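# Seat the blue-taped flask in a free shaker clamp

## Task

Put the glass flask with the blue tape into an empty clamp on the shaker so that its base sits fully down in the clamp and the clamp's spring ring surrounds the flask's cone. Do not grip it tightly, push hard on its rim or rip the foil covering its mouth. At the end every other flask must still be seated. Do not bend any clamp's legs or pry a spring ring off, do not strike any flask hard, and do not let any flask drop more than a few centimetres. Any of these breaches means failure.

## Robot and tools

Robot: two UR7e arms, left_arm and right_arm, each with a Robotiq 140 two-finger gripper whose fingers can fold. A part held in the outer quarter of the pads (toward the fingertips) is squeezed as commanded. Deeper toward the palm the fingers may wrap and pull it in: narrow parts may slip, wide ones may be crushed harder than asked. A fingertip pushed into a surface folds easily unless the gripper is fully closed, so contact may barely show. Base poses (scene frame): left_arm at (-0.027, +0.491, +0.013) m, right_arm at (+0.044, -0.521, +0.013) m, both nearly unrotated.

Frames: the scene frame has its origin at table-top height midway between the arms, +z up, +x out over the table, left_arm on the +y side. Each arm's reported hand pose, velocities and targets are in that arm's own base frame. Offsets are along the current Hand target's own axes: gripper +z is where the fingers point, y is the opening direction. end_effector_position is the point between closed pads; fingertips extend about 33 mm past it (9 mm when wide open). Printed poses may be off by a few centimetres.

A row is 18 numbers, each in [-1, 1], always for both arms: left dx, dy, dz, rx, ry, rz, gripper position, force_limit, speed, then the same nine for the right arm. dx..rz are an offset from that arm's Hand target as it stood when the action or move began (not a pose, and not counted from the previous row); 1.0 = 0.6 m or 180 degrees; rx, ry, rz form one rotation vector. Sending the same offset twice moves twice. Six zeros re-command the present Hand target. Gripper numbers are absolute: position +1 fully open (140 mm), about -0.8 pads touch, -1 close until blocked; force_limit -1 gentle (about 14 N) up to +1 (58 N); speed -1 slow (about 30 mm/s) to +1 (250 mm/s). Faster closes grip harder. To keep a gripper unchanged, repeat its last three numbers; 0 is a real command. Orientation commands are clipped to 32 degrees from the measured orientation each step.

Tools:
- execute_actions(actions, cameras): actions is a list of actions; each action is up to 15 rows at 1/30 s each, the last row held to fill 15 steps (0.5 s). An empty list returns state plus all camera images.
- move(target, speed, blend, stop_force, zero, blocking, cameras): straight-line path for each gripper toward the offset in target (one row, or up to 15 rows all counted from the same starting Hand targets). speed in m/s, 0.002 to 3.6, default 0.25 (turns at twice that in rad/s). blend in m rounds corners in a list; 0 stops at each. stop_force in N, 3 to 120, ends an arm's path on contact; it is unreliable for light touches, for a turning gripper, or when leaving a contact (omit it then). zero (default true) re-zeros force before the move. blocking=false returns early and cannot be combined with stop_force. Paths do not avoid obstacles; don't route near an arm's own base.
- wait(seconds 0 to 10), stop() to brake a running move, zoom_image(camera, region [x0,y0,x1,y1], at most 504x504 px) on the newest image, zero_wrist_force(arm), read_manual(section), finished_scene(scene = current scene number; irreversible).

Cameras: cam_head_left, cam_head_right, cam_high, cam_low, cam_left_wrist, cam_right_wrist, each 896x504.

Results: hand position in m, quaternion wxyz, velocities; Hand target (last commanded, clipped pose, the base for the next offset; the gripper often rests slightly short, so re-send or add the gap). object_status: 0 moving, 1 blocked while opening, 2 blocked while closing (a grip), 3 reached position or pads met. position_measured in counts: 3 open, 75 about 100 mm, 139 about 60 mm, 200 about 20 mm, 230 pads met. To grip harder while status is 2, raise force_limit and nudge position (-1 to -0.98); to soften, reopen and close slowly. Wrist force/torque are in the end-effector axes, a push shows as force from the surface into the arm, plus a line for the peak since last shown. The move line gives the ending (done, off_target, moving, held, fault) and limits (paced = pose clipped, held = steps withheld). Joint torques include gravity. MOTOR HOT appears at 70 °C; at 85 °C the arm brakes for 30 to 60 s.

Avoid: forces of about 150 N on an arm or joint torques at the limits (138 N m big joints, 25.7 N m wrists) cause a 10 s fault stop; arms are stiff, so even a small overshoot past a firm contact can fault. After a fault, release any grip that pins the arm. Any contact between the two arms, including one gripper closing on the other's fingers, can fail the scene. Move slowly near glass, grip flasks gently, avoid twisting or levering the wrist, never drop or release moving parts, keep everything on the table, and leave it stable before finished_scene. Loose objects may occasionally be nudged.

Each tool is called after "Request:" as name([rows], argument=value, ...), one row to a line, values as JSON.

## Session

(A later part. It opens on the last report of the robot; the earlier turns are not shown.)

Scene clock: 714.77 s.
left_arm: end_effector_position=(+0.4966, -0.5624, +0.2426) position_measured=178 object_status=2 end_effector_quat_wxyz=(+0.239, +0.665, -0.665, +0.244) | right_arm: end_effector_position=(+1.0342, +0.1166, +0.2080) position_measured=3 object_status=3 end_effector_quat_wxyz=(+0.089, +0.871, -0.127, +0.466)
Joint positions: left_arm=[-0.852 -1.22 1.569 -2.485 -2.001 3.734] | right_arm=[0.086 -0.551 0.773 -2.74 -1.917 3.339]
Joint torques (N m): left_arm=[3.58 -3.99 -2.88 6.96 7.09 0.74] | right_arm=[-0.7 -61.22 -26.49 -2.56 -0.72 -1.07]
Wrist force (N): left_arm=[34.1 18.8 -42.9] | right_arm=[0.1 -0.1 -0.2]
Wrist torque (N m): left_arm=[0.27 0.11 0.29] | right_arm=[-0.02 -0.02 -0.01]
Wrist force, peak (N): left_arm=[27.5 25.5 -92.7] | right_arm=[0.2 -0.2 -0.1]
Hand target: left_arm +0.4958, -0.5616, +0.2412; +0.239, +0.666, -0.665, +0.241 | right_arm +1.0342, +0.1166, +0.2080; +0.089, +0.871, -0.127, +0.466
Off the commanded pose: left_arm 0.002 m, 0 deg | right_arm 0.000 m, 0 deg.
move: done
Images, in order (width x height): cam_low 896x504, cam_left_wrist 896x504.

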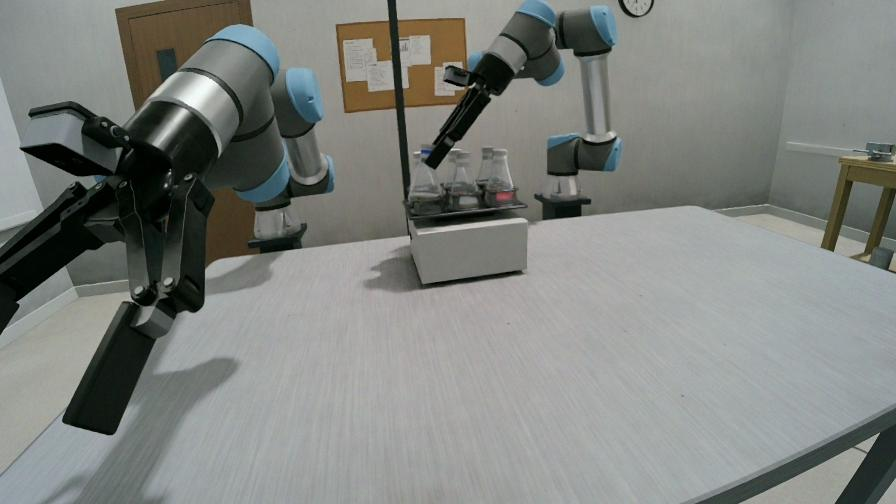

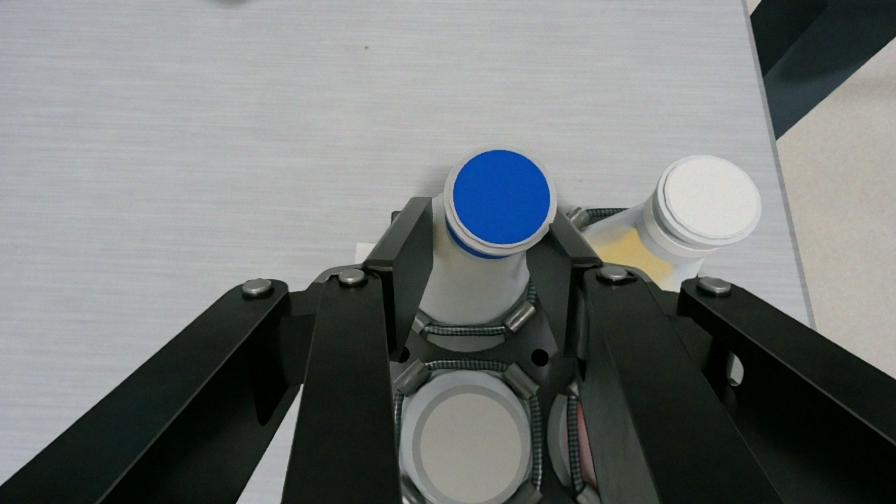

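Request:
move(target="[-0.0057,0.0030,-0.0006,0,0,0,-1,-1,-1,0,0,0,0,0,0,1,-1,-1],[-0.0078,0.0030,0.0019,0,0,0,-1,-1,-1,0,0,0,0,0,0,1,-1,-1]]", speed=0.02)

Request:
wait(seconds=0.1, cameras=["cam_low","cam_left_wrist"])

Request:
zoom_image(camera="cam_low", region=[395, 120, 495, 225])

Request:
zoom_image(camera="cam_left_wrist", region=[330, 130, 620, 400])


Scene clock: 730.07 s.
left_arm: end_effector_position=(+0.4966, -0.5625, +0.2427) position_measured=178 object_status=2 end_effector_quat_wxyz=(+0.239, +0.665, -0.665, +0.244) | right_arm: end_effector_position=(+1.0342, +0.1166, +0.2080) position_measured=3 object_status=3 end_effector_quat_wxyz=(+0.089, +0.871, -0.127, +0.466)
Joint positions: left_arm=[-0.852 -1.22 1.568 -2.485 -2.001 3.734] | right_arm=[0.086 -0.551 0.773 -2.74 -1.917 3.339]
Joint torques (N m): left_arm=[-1.93 13.57 -9.01 6.65 7 -2.57] | right_arm=[-0.65 -60.04 -28.41 -2.34 -1.1 -1.28]
Wrist force (N): left_arm=[31.5 19.9 -41.8] | right_arm=[0.0 0.0 -0.1]
Wrist torque (N m): left_arm=[0.18 0.04 0.29] | right_arm=[0.00 0.00 -0.01]
Wrist force, peak (N): left_arm=[34.2 19.0 -42.3] | right_arm=[0.3 -0.2 0.1]
Hand target: left_arm +0.4958, -0.5616, +0.2412; +0.239, +0.666, -0.665, +0.241 | right_arm +1.0342, +0.1166, +0.2080; +0.089, +0.871, -0.127, +0.466
Tool commands: left_gripper/position=-1.0 left_gripper/force_limit=-1.0 left_gripper/speed=-1.0 right_gripper/position=+1.0 right_gripper/force_limit=-1.0 right_gripper/speed=-1.0
Off the commanded pose: left_arm 0.002 m, 0 deg | right_arm 0.000 m, 0 deg.
wait: 0.10 s; at rest from the start
Images, in order (width x height): cam_low 896x504, cam_left_wrist 896x504.

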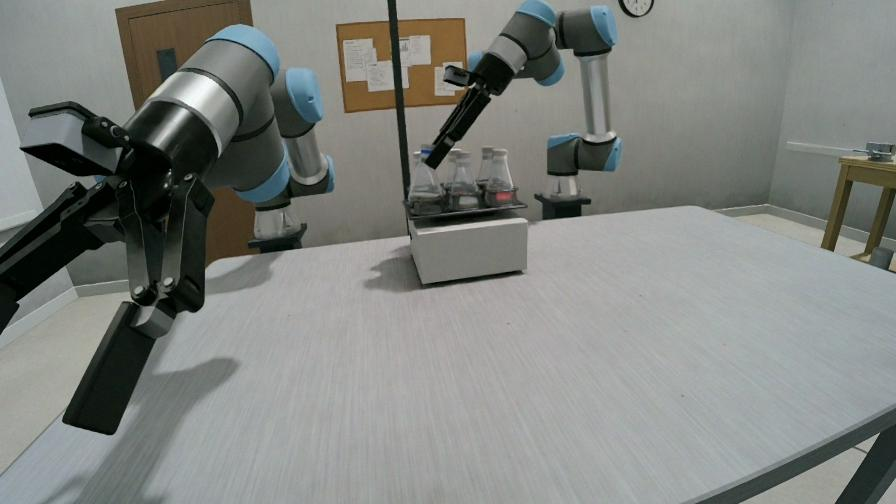

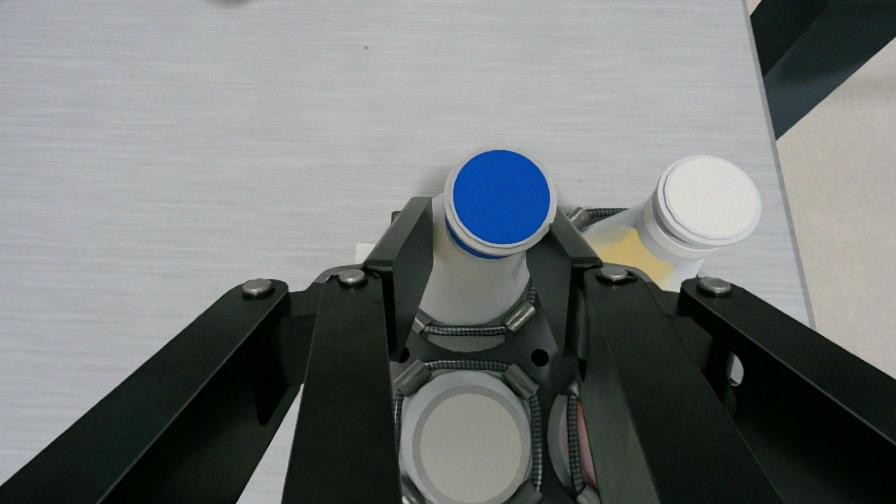

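Scaled by 4.800 from the camera's 896x504 image, which has a finer 1280x720 frame.

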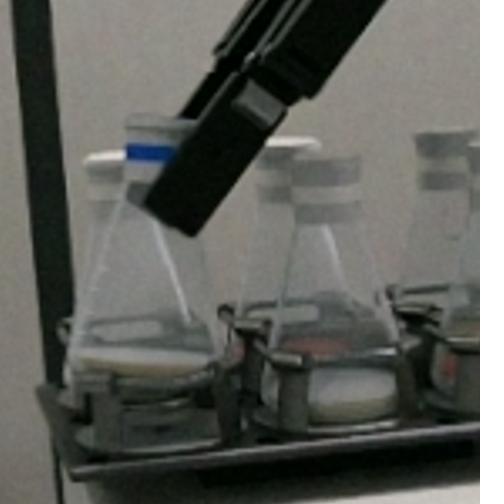

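Scaled by 1.738 from the camera's 896x504 image, which has a finer 1280x720 frame.

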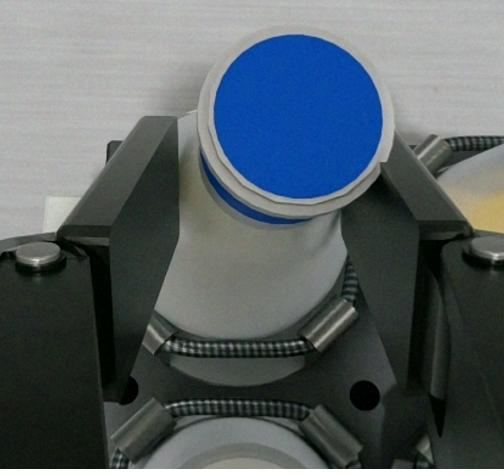

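Request:
move(target=[0.0233,0,-0.0283,0,0,0,-1,-1,-1,0,0,0,0,0,0,1,-1,-1], speed=0.04, cameras=["cam_low","cam_left_wrist"])

Request:
zoom_image(camera="cam_low", region=[395, 100, 495, 225])

Request:
zoom_image(camera="cam_left_wrist", region=[330, 130, 620, 400])

Scene clock: 769.97 s.
left_arm: end_effector_position=(+0.4958, -0.5615, +0.2635) position_measured=178 object_status=2 end_effector_quat_wxyz=(+0.239, +0.666, -0.665, +0.241) end_effector_velocity=(+0.000, +0.000, -0.001) end_effector_angular_velocity=(-0.001, -0.003, +0.000) | right_arm: end_effector_position=(+1.0342, +0.1166, +0.2080) position_measured=3 object_status=3 end_effector_quat_wxyz=(+0.089, +0.871, -0.127, +0.466)
Joint positions: left_arm=[-0.852 -1.237 1.532 -2.425 -2.001 3.733] | right_arm=[0.086 -0.551 0.773 -2.74 -1.917 3.339]
Joint velocities: left_arm=[0 0 0.003 -0.005 0.002 0.001] | right_arm=[within noise]
Joint torques (N m): left_arm=[-1.61 -29.42 -15.36 -6.36 -2.76 1.62] | right_arm=[0.09 -61.33 -26.88 -2.5 -1.02 -1.26]
Wrist force (N): left_arm=[5.7 1.8 1.7] | right_arm=[0.0 0.1 0.0]
Wrist torque (N m): left_arm=[0.20 -1.47 -0.04] | right_arm=[0.00 -0.02 -0.01]
Wrist force, peak (N): left_arm=[31.8 20.1 -42.1] | right_arm=[0.2 0.0 -0.3]
Hand target: left_arm +0.4957, -0.5615, +0.2631; +0.239, +0.666, -0.665, +0.241 | right_arm +1.0342, +0.1166, +0.2080; +0.089, +0.871, -0.127, +0.466
Off the commanded pose: left_arm 0.000 m, 0 deg | right_arm 0.000 m, 0 deg.
move: done
Images, in order (width x height): cam_low 896x504, cam_left_wrist 896x504.

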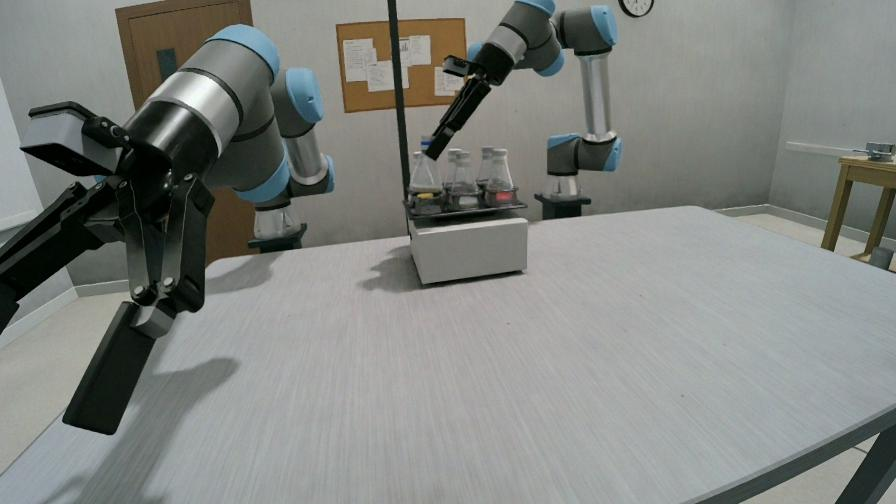

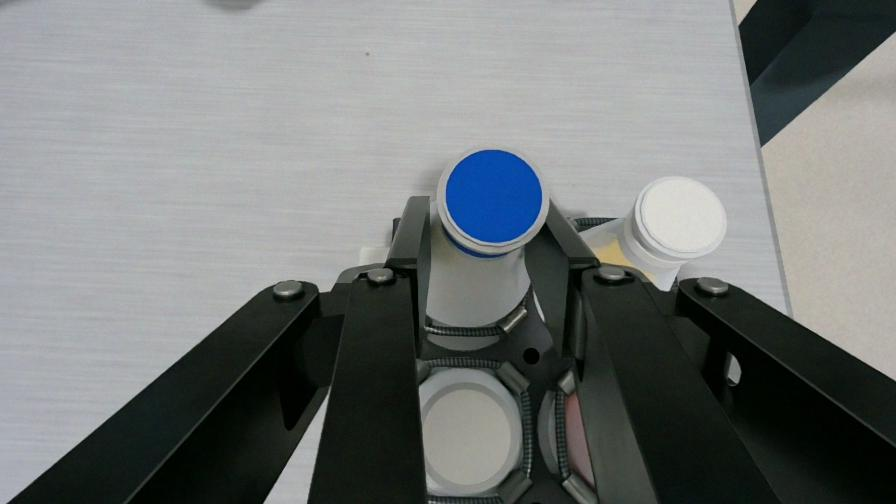

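Scaled by 4.032 from the camera's 896x504 image, which has a finer 1280x720 frame.

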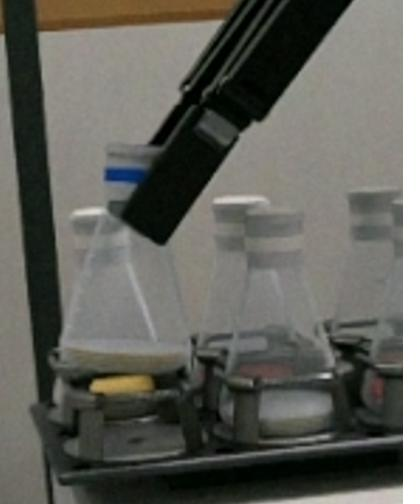

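Scaled by 1.738 from the camera's 896x504 image, which has a finer 1280x720 frame.

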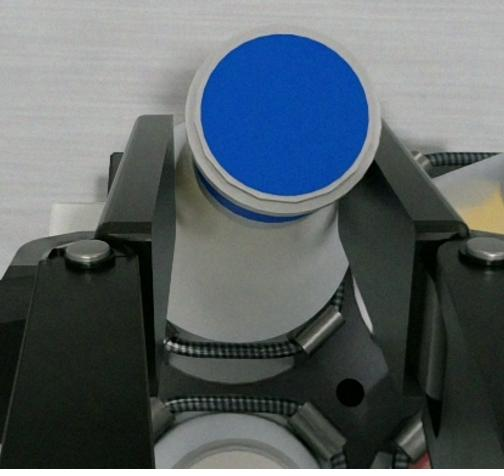

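Request:
move([
  [0.0233,0,-0.0283,0,0,0,-1,-1,-1,0,0,0,0,0,0,1,-1,-1],
  [0.0558,-0.0025,0.0201,0,-0.1,0,-1,-1,-1,0,0,0,0,0,0,1,-1,-1],
], speed=0.08, cameras=["cam_low","cam_high","cam_left_wrist"])

Request:
zoom_image(camera="cam_low", region=[385, 110, 500, 225])

Request:
zoom_image(camera="cam_left_wrist", region=[330, 130, 620, 420])

Scene clock: 808.10 s.
left_arm: end_effector_position=(+0.4973, -0.5951, +0.2751) position_measured=178 object_status=2 end_effector_quat_wxyz=(+0.132, +0.695, -0.694, +0.134) | right_arm: end_effector_position=(+1.0342, +0.1166, +0.2080) position_measured=3 object_status=3 end_effector_quat_wxyz=(+0.089, +0.871, -0.127, +0.466)
Joint positions: left_arm=[-0.963 -1.105 1.128 -1.91 -1.78 3.714] | right_arm=[0.086 -0.551 0.773 -2.74 -1.917 3.339]
Joint torques (N m): left_arm=[6.04 -59.6 -19 -5.46 -2.23 2.13] | right_arm=[-0.02 -60.63 -27.08 -2.38 -1.14 -1.32]
Wrist force (N): left_arm=[6.0 1.6 1.6] | right_arm=[0.0 0.0 0.0]
Wrist torque (N m): left_arm=[0.17 -1.60 0.06] | right_arm=[-0.02 -0.03 -0.01]
Wrist force, peak (N): left_arm=[6.6 1.6 1.7] | right_arm=[-0.2 -0.1 0.2]
Hand target: left_arm +0.4973, -0.5950, +0.2752; +0.132, +0.695, -0.694, +0.134 | right_arm +1.0342, +0.1166, +0.2080; +0.089, +0.871, -0.127, +0.466
Off the commanded pose: left_arm 0.000 m, 0 deg | right_arm 0.000 m, 0 deg.
move: done
Images, in order (width x height): cam_high 896x504, cam_low 896x504, cam_left_wrist 896x504.

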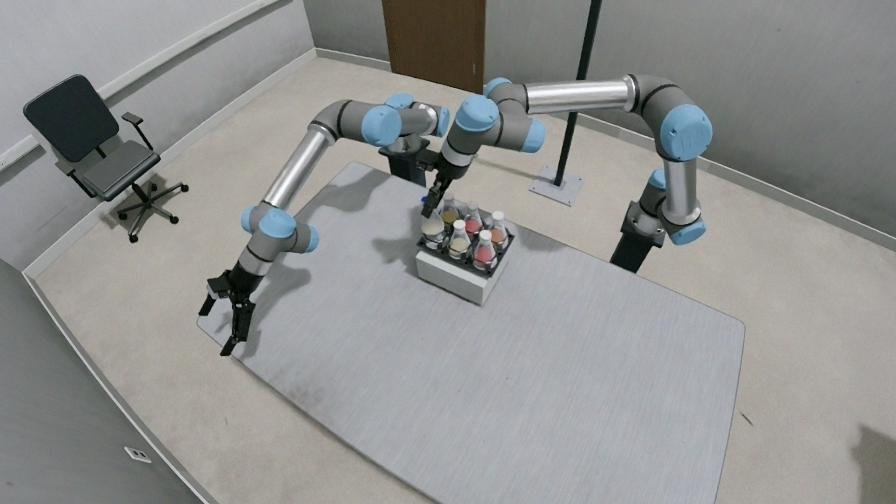

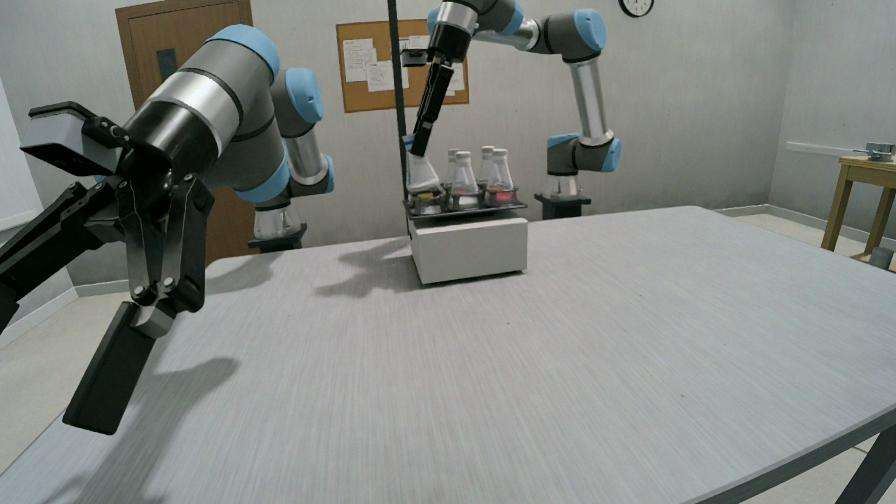

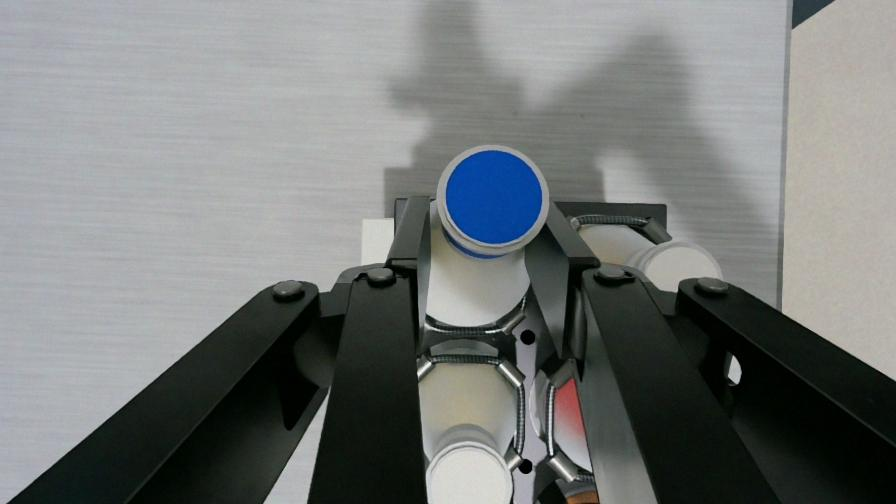

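Scaled by 4.383 from the camera's 896x504 image, which has a finer 1280x720 frame.

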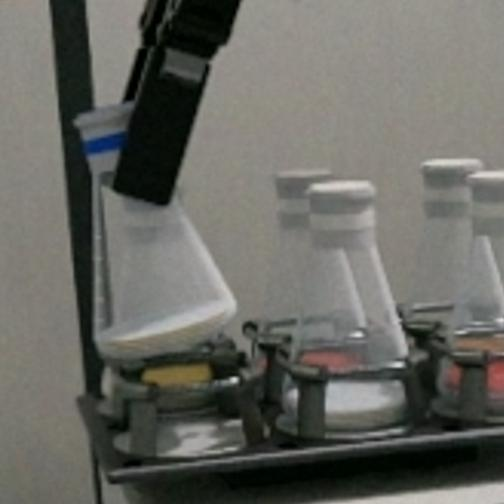

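Scaled by 1.738 from the camera's 896x504 image, which has a finer 1280x720 frame.

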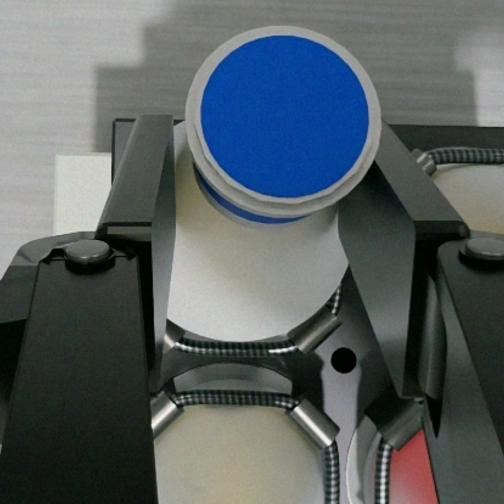

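Request:
move(target=[-0.0142,0,0.0087,0,0,0,-1,-1,-1,0,0,0,0,0,0,1,-1,-1], speed=0.03)

Request:
move(target=[-0.0110,0,0.0280,0,0,0,-1,-1,-1,0,0,0,0,0,0,1,-1,-1], speed=0.02, stop_force=12, cameras=["cam_low","cam_high","cam_left_wrist"])

Request:
zoom_image(camera="cam_low", region=[385, 110, 500, 225])

Request:
zoom_image(camera="cam_left_wrist", region=[330, 130, 620, 420])

Request:
zoom_image(camera="cam_high", region=[405, 195, 475, 265])

Scene clock: 823.37 s.
left_arm: end_effector_position=(+0.4973, -0.5889, +0.2672) position_measured=178 object_status=2 end_effector_quat_wxyz=(+0.132, +0.695, -0.694, +0.134) end_effector_velocity=(+0.001, +0.000, +0.002) end_effector_angular_velocity=(-0.002, -0.002, +0.001) | right_arm: end_effector_position=(+1.0342, +0.1166, +0.2080) position_measured=3 object_status=3 end_effector_quat_wxyz=(+0.089, +0.871, -0.127, +0.466)
Joint positions: left_arm=[-0.958 -1.116 1.163 -1.934 -1.782 3.719] | right_arm=[0.086 -0.551 0.773 -2.74 -1.917 3.339]
Joint velocities: left_arm=[0.001 0.001 -0.006 0.002 0 0] | right_arm=[within noise]
Joint torques (N m): left_arm=[-2.88 -45.82 -35.84 -2.45 -1.91 0.96] | right_arm=[-0.12 -60.64 -25.99 -2.37 -1.28 -1.38]
Wrist force (N): left_arm=[6.1 1.8 1.1] | right_arm=[-0.1 -0.1 -0.1]
Wrist torque (N m): left_arm=[0.22 -1.62 -0.07] | right_arm=[-0.02 0.01 -0.01]
Wrist force, peak (N): left_arm=[6.3 1.7 1.1] | right_arm=[0.3 -0.1 0.2]
Hand target: left_arm +0.4973, -0.5890, +0.2672; +0.132, +0.695, -0.694, +0.134 | right_arm +1.0342, +0.1166, +0.2080; +0.089, +0.871, -0.127, +0.466
Off the commanded pose: left_arm 0.000 m, 0 deg | right_arm 0.000 m, 0 deg.
move: done

Scene clock: 825.03 s.
left_arm: end_effector_position=(+0.4973, -0.5890, +0.2598) position_measured=178 object_status=2 end_effector_quat_wxyz=(+0.132, +0.695, -0.694, +0.134) | right_arm: end_effector_position=(+1.0342, +0.1166, +0.2080) position_measured=3 object_status=3 end_effector_quat_wxyz=(+0.089, +0.871, -0.127, +0.466)
Joint positions: left_arm=[-0.958 -1.114 1.18 -1.952 -1.782 3.719] | right_arm=[0.086 -0.551 0.773 -2.74 -1.917 3.339]
Joint torques (N m): left_arm=[-3.08 -59.35 -35.87 -6.32 -0.93 1.21] | right_arm=[0.07 -60.57 -27.81 -2.22 -0.99 -1.3]
Wrist force (N): left_arm=[5.7 1.5 1.2] | right_arm=[0.0 -0.2 -0.1]
Wrist torque (N m): left_arm=[0.17 -1.65 -0.06] | right_arm=[-0.05 -0.01 -0.01]
Wrist force, peak (N): left_arm=[7.8 4.5 -13.0] | right_arm=[0.2 -0.1 -0.2]
Hand target: left_arm +0.4973, -0.5890, +0.2598; +0.132, +0.695, -0.694, +0.134 (not the last commanded pose) | right_arm +1.0342, +0.1166, +0.2080; +0.089, +0.871, -0.127, +0.466
Off the commanded pose: left_arm 0.011 m, 0 deg | right_arm 0.000 m, 0 deg.
move: contact (left_arm)
Images, in order (width x height): cam_high 896x504, cam_low 896x504, cam_left_wrist 896x504.

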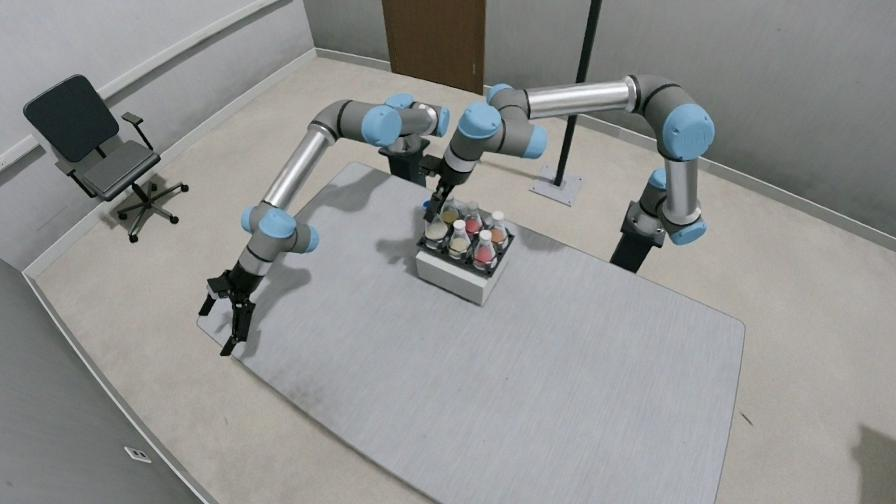

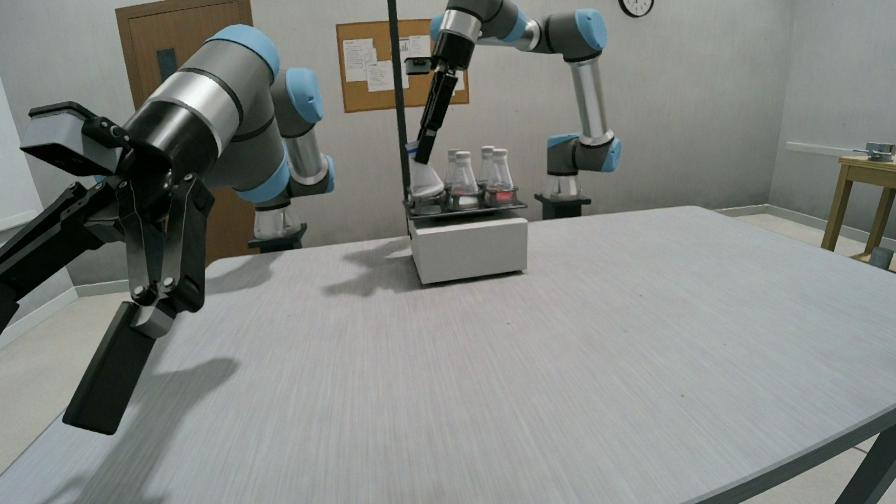

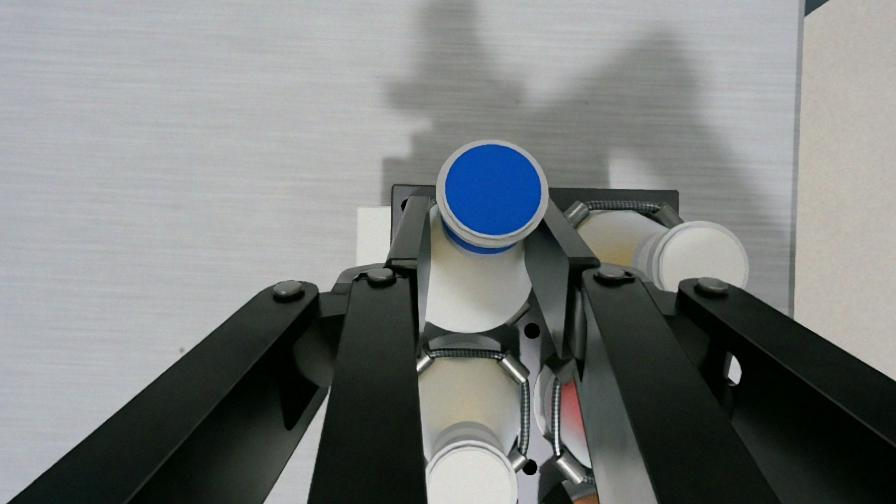

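Scaled by 4.383 from the camera's 896x504 image, which has a finer 1280x720 frame.

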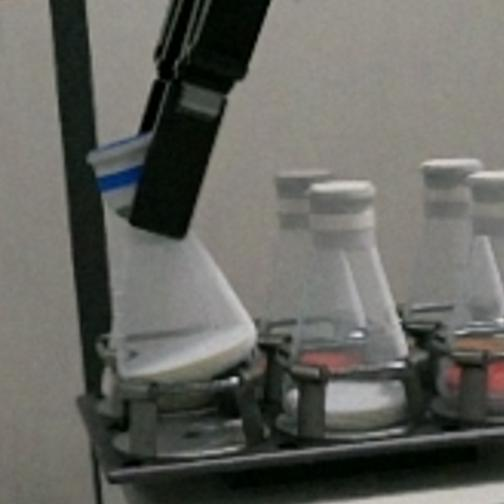

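Scaled by 1.738 from the camera's 896x504 image, which has a finer 1280x720 frame.

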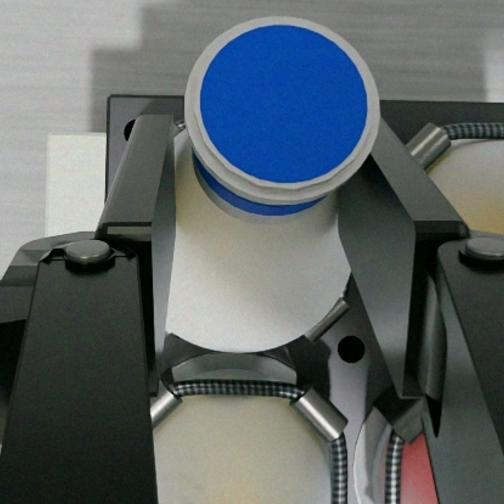

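Scaled by 7.200 from the camera's 896x504 image, which has a finer 1280x720 frame.

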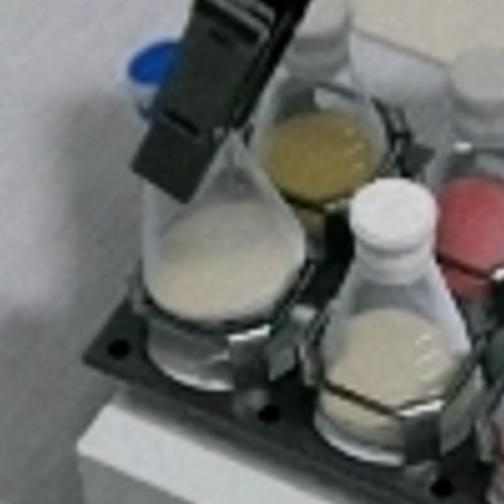

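Request:
move([
  [-0.0044,0.0017,-0.0065,0,0,0,-1,-1,-1,0,0,0,0,0,0,1,-1,-1],
], speed=0.03)

Request:
move(target=[-0.0092,0,0.0233,0,0,0,-1,-1,-1,0,0,0,0,0,0,1,-1,-1], speed=0.015, stop_force=20, cameras=["cam_low","cam_high","cam_left_wrist"])

Request:
zoom_image(camera="cam_low", region=[385, 110, 500, 225])

Request:
zoom_image(camera="cam_left_wrist", region=[330, 130, 620, 420])

Request:
zoom_image(camera="cam_high", region=[405, 195, 475, 265])

Scene clock: 851.03 s.
left_arm: end_effector_position=(+0.4963, -0.5851, +0.2626) position_measured=178 object_status=2 end_effector_quat_wxyz=(+0.132, +0.695, -0.694, +0.134) | right_arm: end_effector_position=(+1.0342, +0.1166, +0.2080) position_measured=3 object_status=3 end_effector_quat_wxyz=(+0.089, +0.871, -0.127, +0.466)
Joint positions: left_arm=[-0.956 -1.124 1.187 -1.949 -1.782 3.721] | right_arm=[0.086 -0.551 0.773 -2.74 -1.917 3.339]
Joint torques (N m): left_arm=[2.57 -46.01 -22.31 -2.7 -2.17 1.9] | right_arm=[-0.67 -60.96 -27.91 -2.57 -0.89 -1.4]
Wrist force (N): left_arm=[5.9 1.7 1.3] | right_arm=[0.1 -0.1 0.1]
Wrist torque (N m): left_arm=[0.20 -1.58 -0.06] | right_arm=[-0.03 -0.03 -0.01]
Wrist force, peak (N): left_arm=[6.2 1.7 1.4] | right_arm=[-0.3 -0.1 -0.1]
Hand target: left_arm +0.4963, -0.5851, +0.2625; +0.132, +0.695, -0.694, +0.134 | right_arm +1.0342, +0.1166, +0.2080; +0.089, +0.871, -0.127, +0.466
Off the commanded pose: left_arm 0.000 m, 0 deg | right_arm 0.000 m, 0 deg.
move: done

Scene clock: 853.07 s.
left_arm: end_effector_position=(+0.4964, -0.5853, +0.2529) position_measured=178 object_status=2 end_effector_quat_wxyz=(+0.132, +0.695, -0.694, +0.134) | right_arm: end_effector_position=(+1.0342, +0.1166, +0.2080) position_measured=3 object_status=3 end_effector_quat_wxyz=(+0.089, +0.871, -0.127, +0.466)
Joint positions: left_arm=[-0.956 -1.122 1.209 -1.974 -1.782 3.721] | right_arm=[0.086 -0.551 0.773 -2.74 -1.917 3.339]
Joint torques (N m): left_arm=[-1.79 -44.85 -23.05 4.3 1.84 0.5] | right_arm=[-0.18 -60.02 -27.71 -2.07 -1.1 -1.46]
Wrist force (N): left_arm=[20.8 -3.5 -12.2] | right_arm=[-0.1 -0.1 -0.1]
Wrist torque (N m): left_arm=[0.31 -1.64 -0.03] | right_arm=[-0.03 0.00 -0.01]
Wrist force, peak (N): left_arm=[27.3 -4.0 -17.4] | right_arm=[0.2 -0.2 0.2]
Hand target: left_arm +0.4964, -0.5853, +0.2529; +0.132, +0.695, -0.694, +0.134 (not the last commanded pose) | right_arm +1.0342, +0.1166, +0.2080; +0.089, +0.871, -0.127, +0.466
Off the commanded pose: left_arm 0.005 m, 0 deg | right_arm 0.000 m, 0 deg.
move: contact (left_arm)
Images, in order (width x height): cam_high 896x504, cam_low 896x504, cam_left_wrist 896x504.

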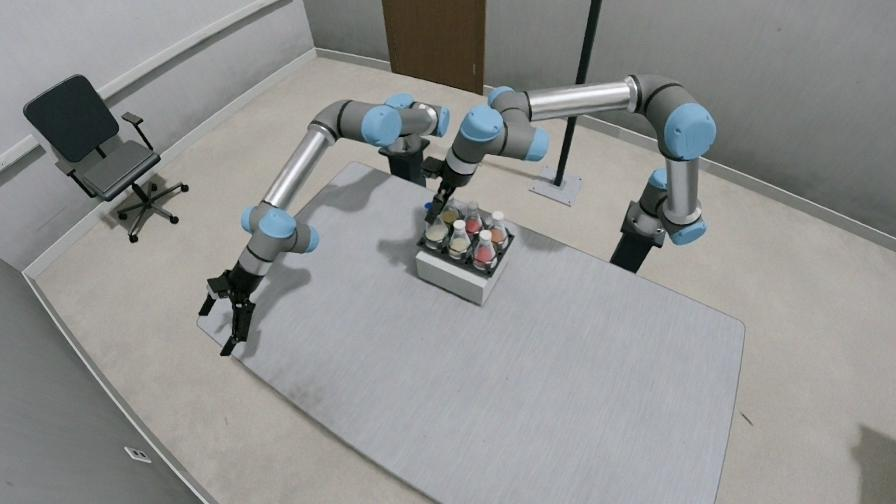

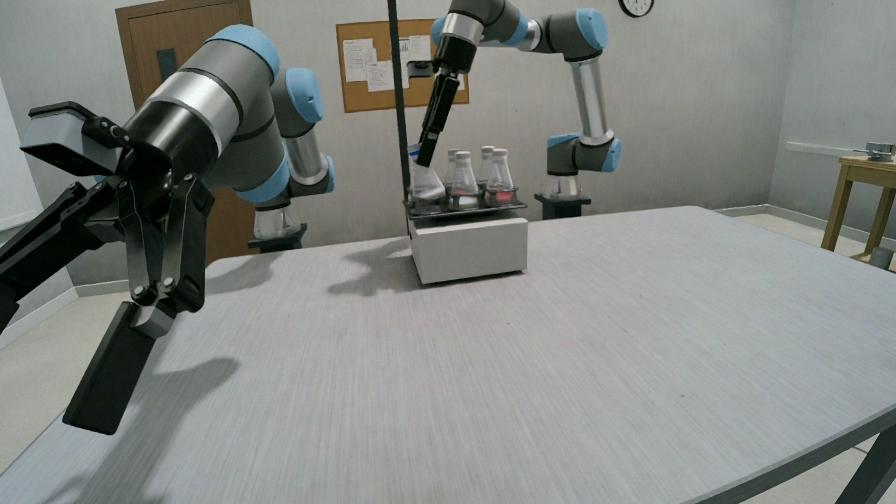

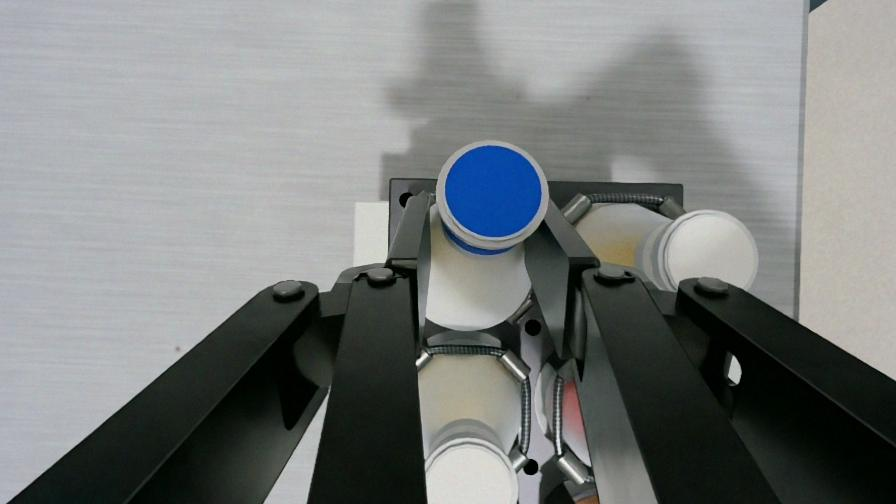

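Scaled by 4.383 from the camera's 896x504 image, which has a finer 1280x720 frame.

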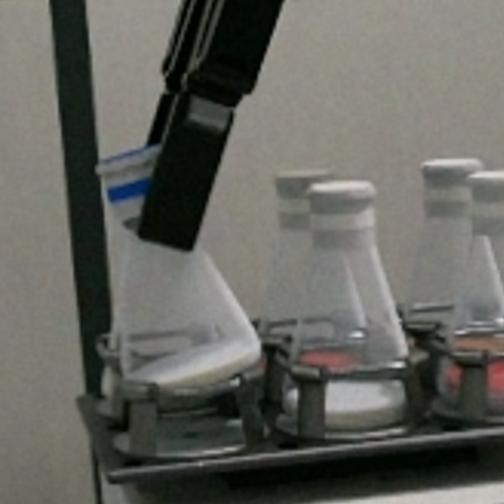

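Scaled by 1.738 from the camera's 896x504 image, which has a finer 1280x720 frame.

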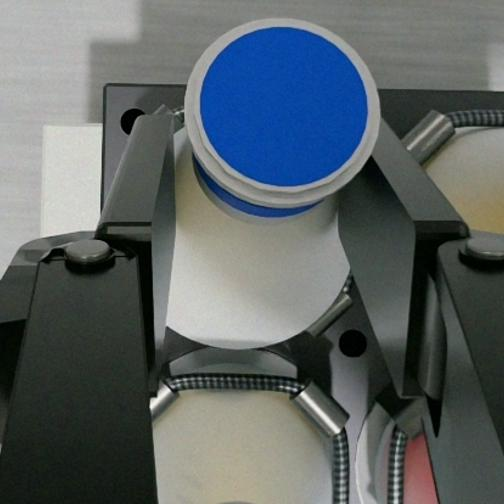

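Scaled by 7.200 from the camera's 896x504 image, which has a finer 1280x720 frame.

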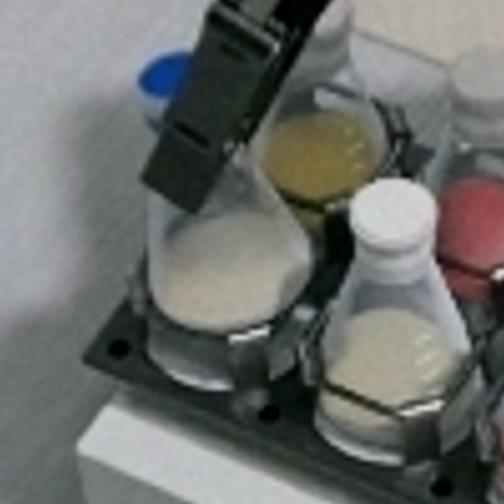

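Request:
move([
  [0.0062,0,0.0025,0,0,0,-1,-1,-1,0,0,0,0,0,0,1,-1,-1],
  [0.0037,0,0.0087,0,0,0,-1,-1,-1,0,0,0,0,0,0,1,-1,-1],
], speed=0.015, stop_force=30, cameras=["cam_low","cam_high","cam_left_wrist"])

Request:
zoom_image(camera="cam_low", region=[385, 110, 500, 225])

Request:
zoom_image(camera="cam_high", region=[405, 195, 475, 265])

Scene clock: 864.43 s.
left_arm: end_effector_position=(+0.4965, -0.5895, +0.2490) position_measured=178 object_status=2 end_effector_quat_wxyz=(+0.132, +0.695, -0.694, +0.135) | right_arm: end_effector_position=(+1.0342, +0.1166, +0.2080) position_measured=3 object_status=3 end_effector_quat_wxyz=(+0.089, +0.871, -0.127, +0.466)
Joint positions: left_arm=[-0.959 -1.114 1.208 -1.982 -1.781 3.718] | right_arm=[0.086 -0.551 0.773 -2.74 -1.917 3.339]
Joint torques (N m): left_arm=[11.29 -9.19 -14.45 6.76 4.22 1.85] | right_arm=[-0.84 -59.94 -26.79 -2.08 -1.17 -1.3]
Wrist force (N): left_arm=[34.7 -0.7 -21.8] | right_arm=[0.0 0.1 0.0]
Wrist torque (N m): left_arm=[0.43 -1.69 0.11] | right_arm=[0.01 -0.02 -0.01]
Wrist force, peak (N): left_arm=[35.0 -1.4 -22.9] | right_arm=[-0.1 -0.2 0.3]
Hand target: left_arm +0.4964, -0.5893, +0.2488; +0.132, +0.695, -0.694, +0.134 | right_arm +1.0342, +0.1166, +0.2080; +0.089, +0.871, -0.127, +0.466
Off the commanded pose: left_arm 0.000 m, 0 deg | right_arm 0.000 m, 0 deg.
move: done
Images, in order (width x height): cam_high 896x504, cam_low 896x504, cam_left_wrist 896x504.

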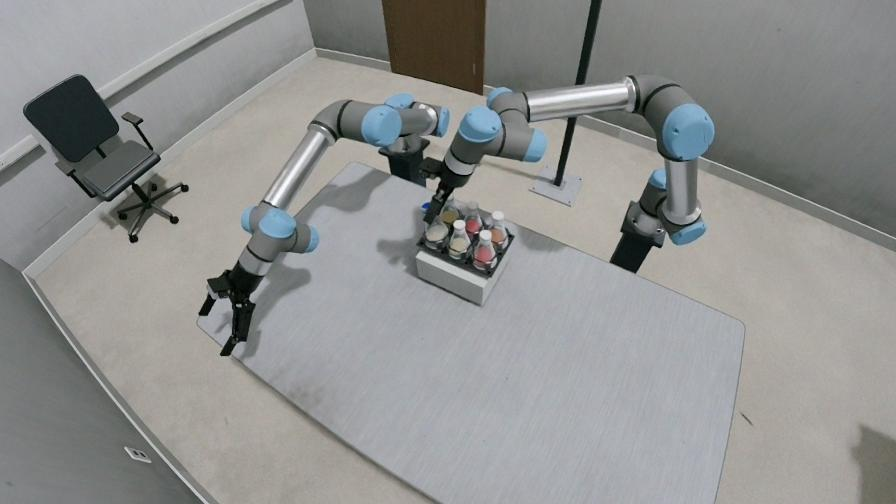

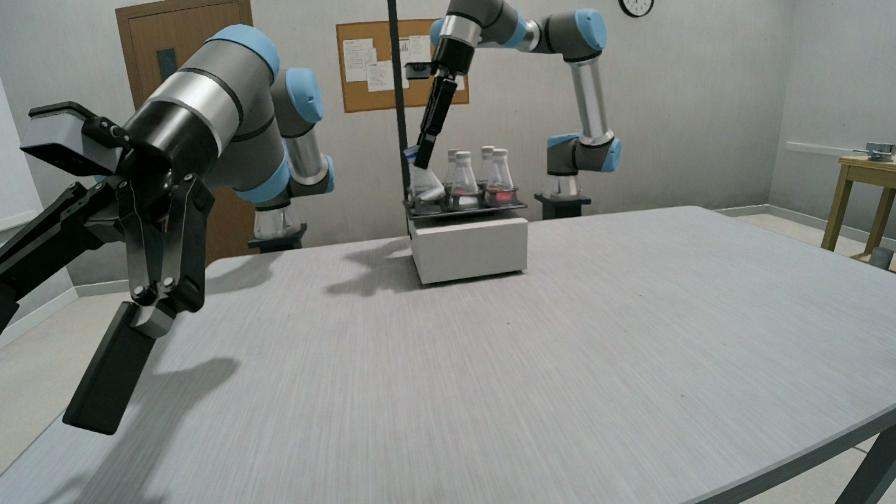

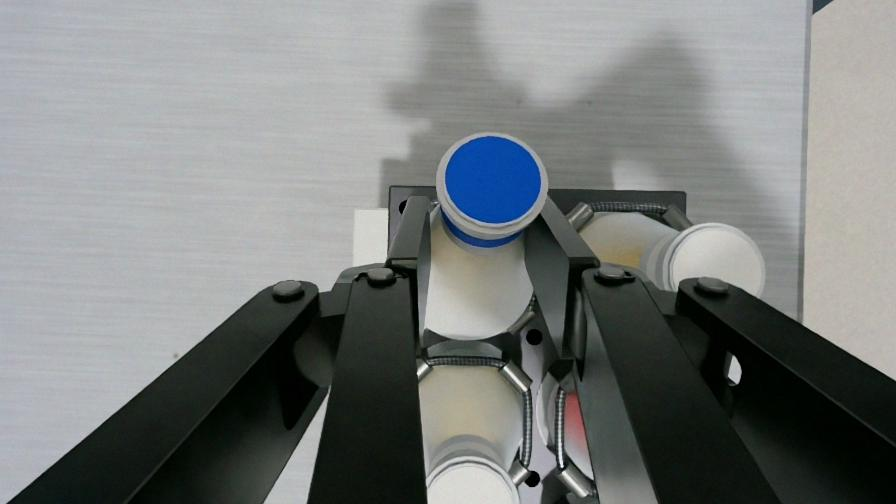

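Scaled by 4.383 from the camera's 896x504 image, which has a finer 1280x720 frame.

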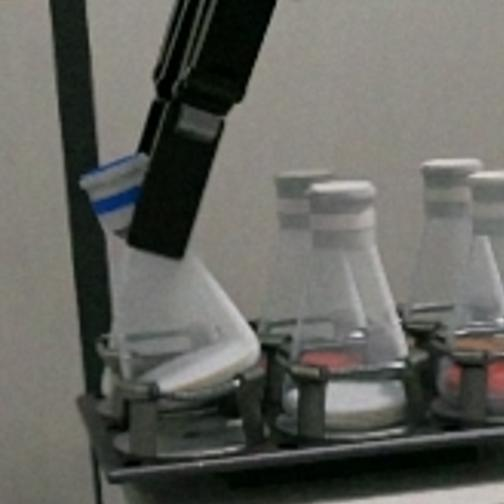

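Scaled by 7.200 from the camera's 896x504 image, which has a finer 1280x720 frame.

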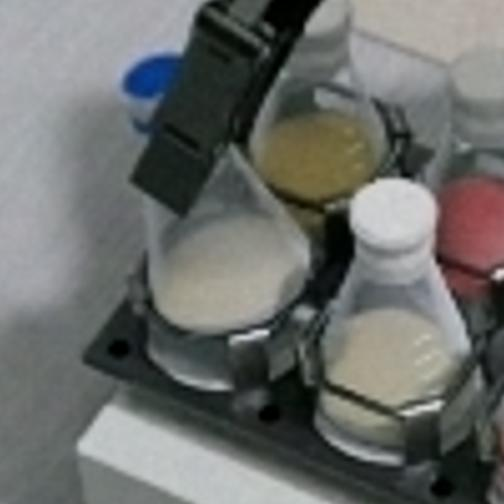

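Request:
move(target=[-0.0200,0,-0.0010,0,0.033,0,-1,-1,-1,0,0,0,0,0,0,1,-1,-1], speed=0.03, cameras=["cam_low","cam_high","cam_left_wrist"])

Request:
zoom_image(camera="cam_low", region=[385, 110, 500, 225])

Request:
zoom_image(camera="cam_left_wrist", region=[330, 130, 620, 420])

Scene clock: 876.43 s.
left_arm: end_effector_position=(+0.4984, -0.5815, +0.2489) position_measured=178 object_status=2 end_effector_quat_wxyz=(+0.170, +0.685, -0.686, +0.178) | right_arm: end_effector_position=(+1.0342, +0.1166, +0.2080) position_measured=3 object_status=3 end_effector_quat_wxyz=(+0.089, +0.871, -0.127, +0.466)
Joint positions: left_arm=[-0.923 -1.167 1.35 -2.169 -1.853 3.731] | right_arm=[0.086 -0.551 0.773 -2.74 -1.917 3.339]
Joint torques (N m): left_arm=[10.52 -12.33 -14.19 7.44 9.45 1.84] | right_arm=[-0.77 -61.23 -27.6 -2.34 -1.13 -1.5]
Wrist force (N): left_arm=[42.4 14.6 -21.0] | right_arm=[0.1 -0.1 0.0]
Wrist torque (N m): left_arm=[-0.16 -1.55 -0.46] | right_arm=[-0.01 -0.02 -0.01]
Wrist force, peak (N): left_arm=[44.7 14.5 -24.2] | right_arm=[-0.1 -0.2 -0.3]
Hand target: left_arm +0.4964, -0.5779, +0.2450; +0.167, +0.687, -0.686, +0.170 | right_arm +1.0342, +0.1166, +0.2080; +0.089, +0.871, -0.127, +0.466
Off the commanded pose: left_arm 0.006 m, 1 deg | right_arm 0.000 m, 0 deg.
move: off_target (left_arm)
Images, in order (width x height): cam_high 896x504, cam_low 896x504, cam_left_wrist 896x504.

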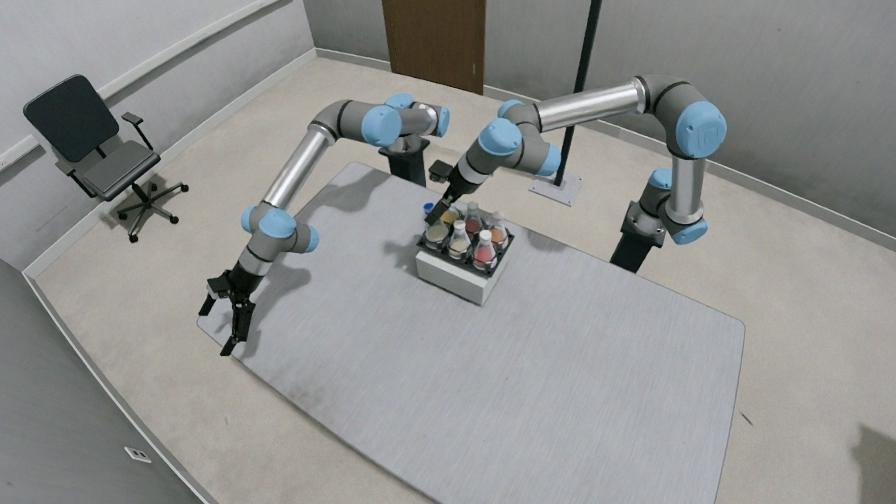

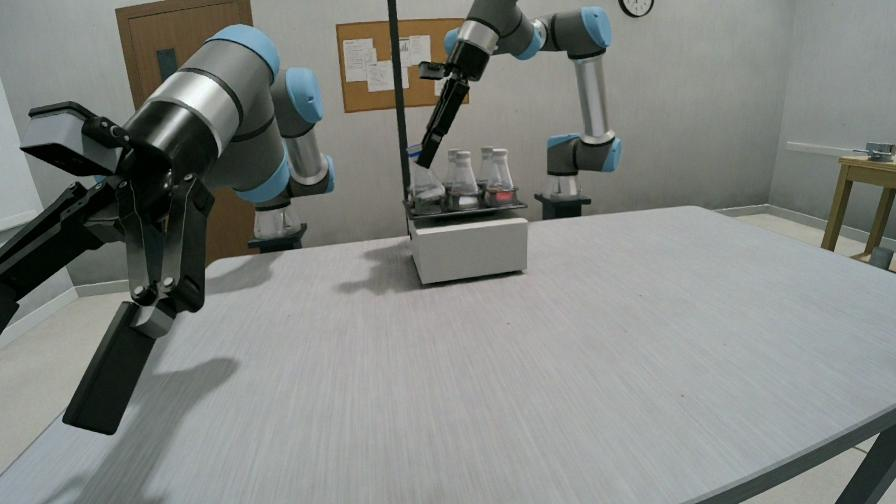

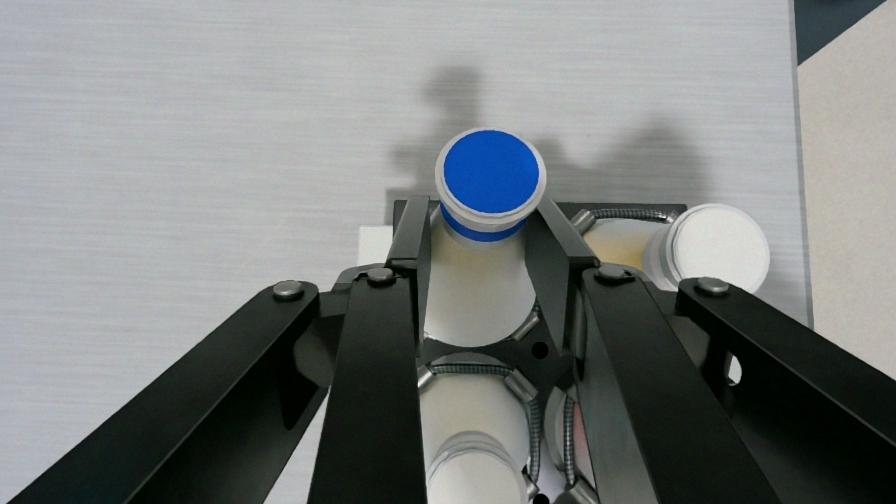

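Scaled by 4.383 from the camera's 896x504 image, which has a finer 1280x720 frame.

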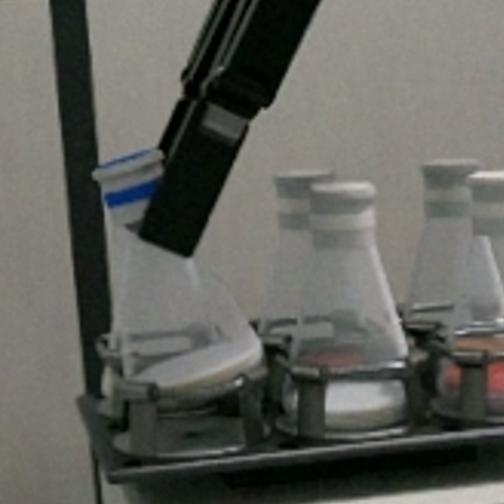

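Scaled by 1.738 from the camera's 896x504 image, which has a finer 1280x720 frame.

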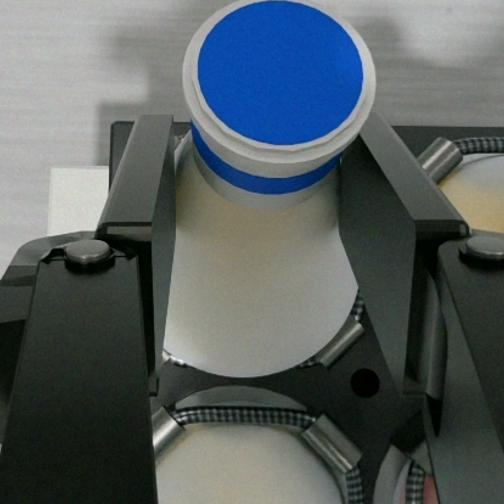

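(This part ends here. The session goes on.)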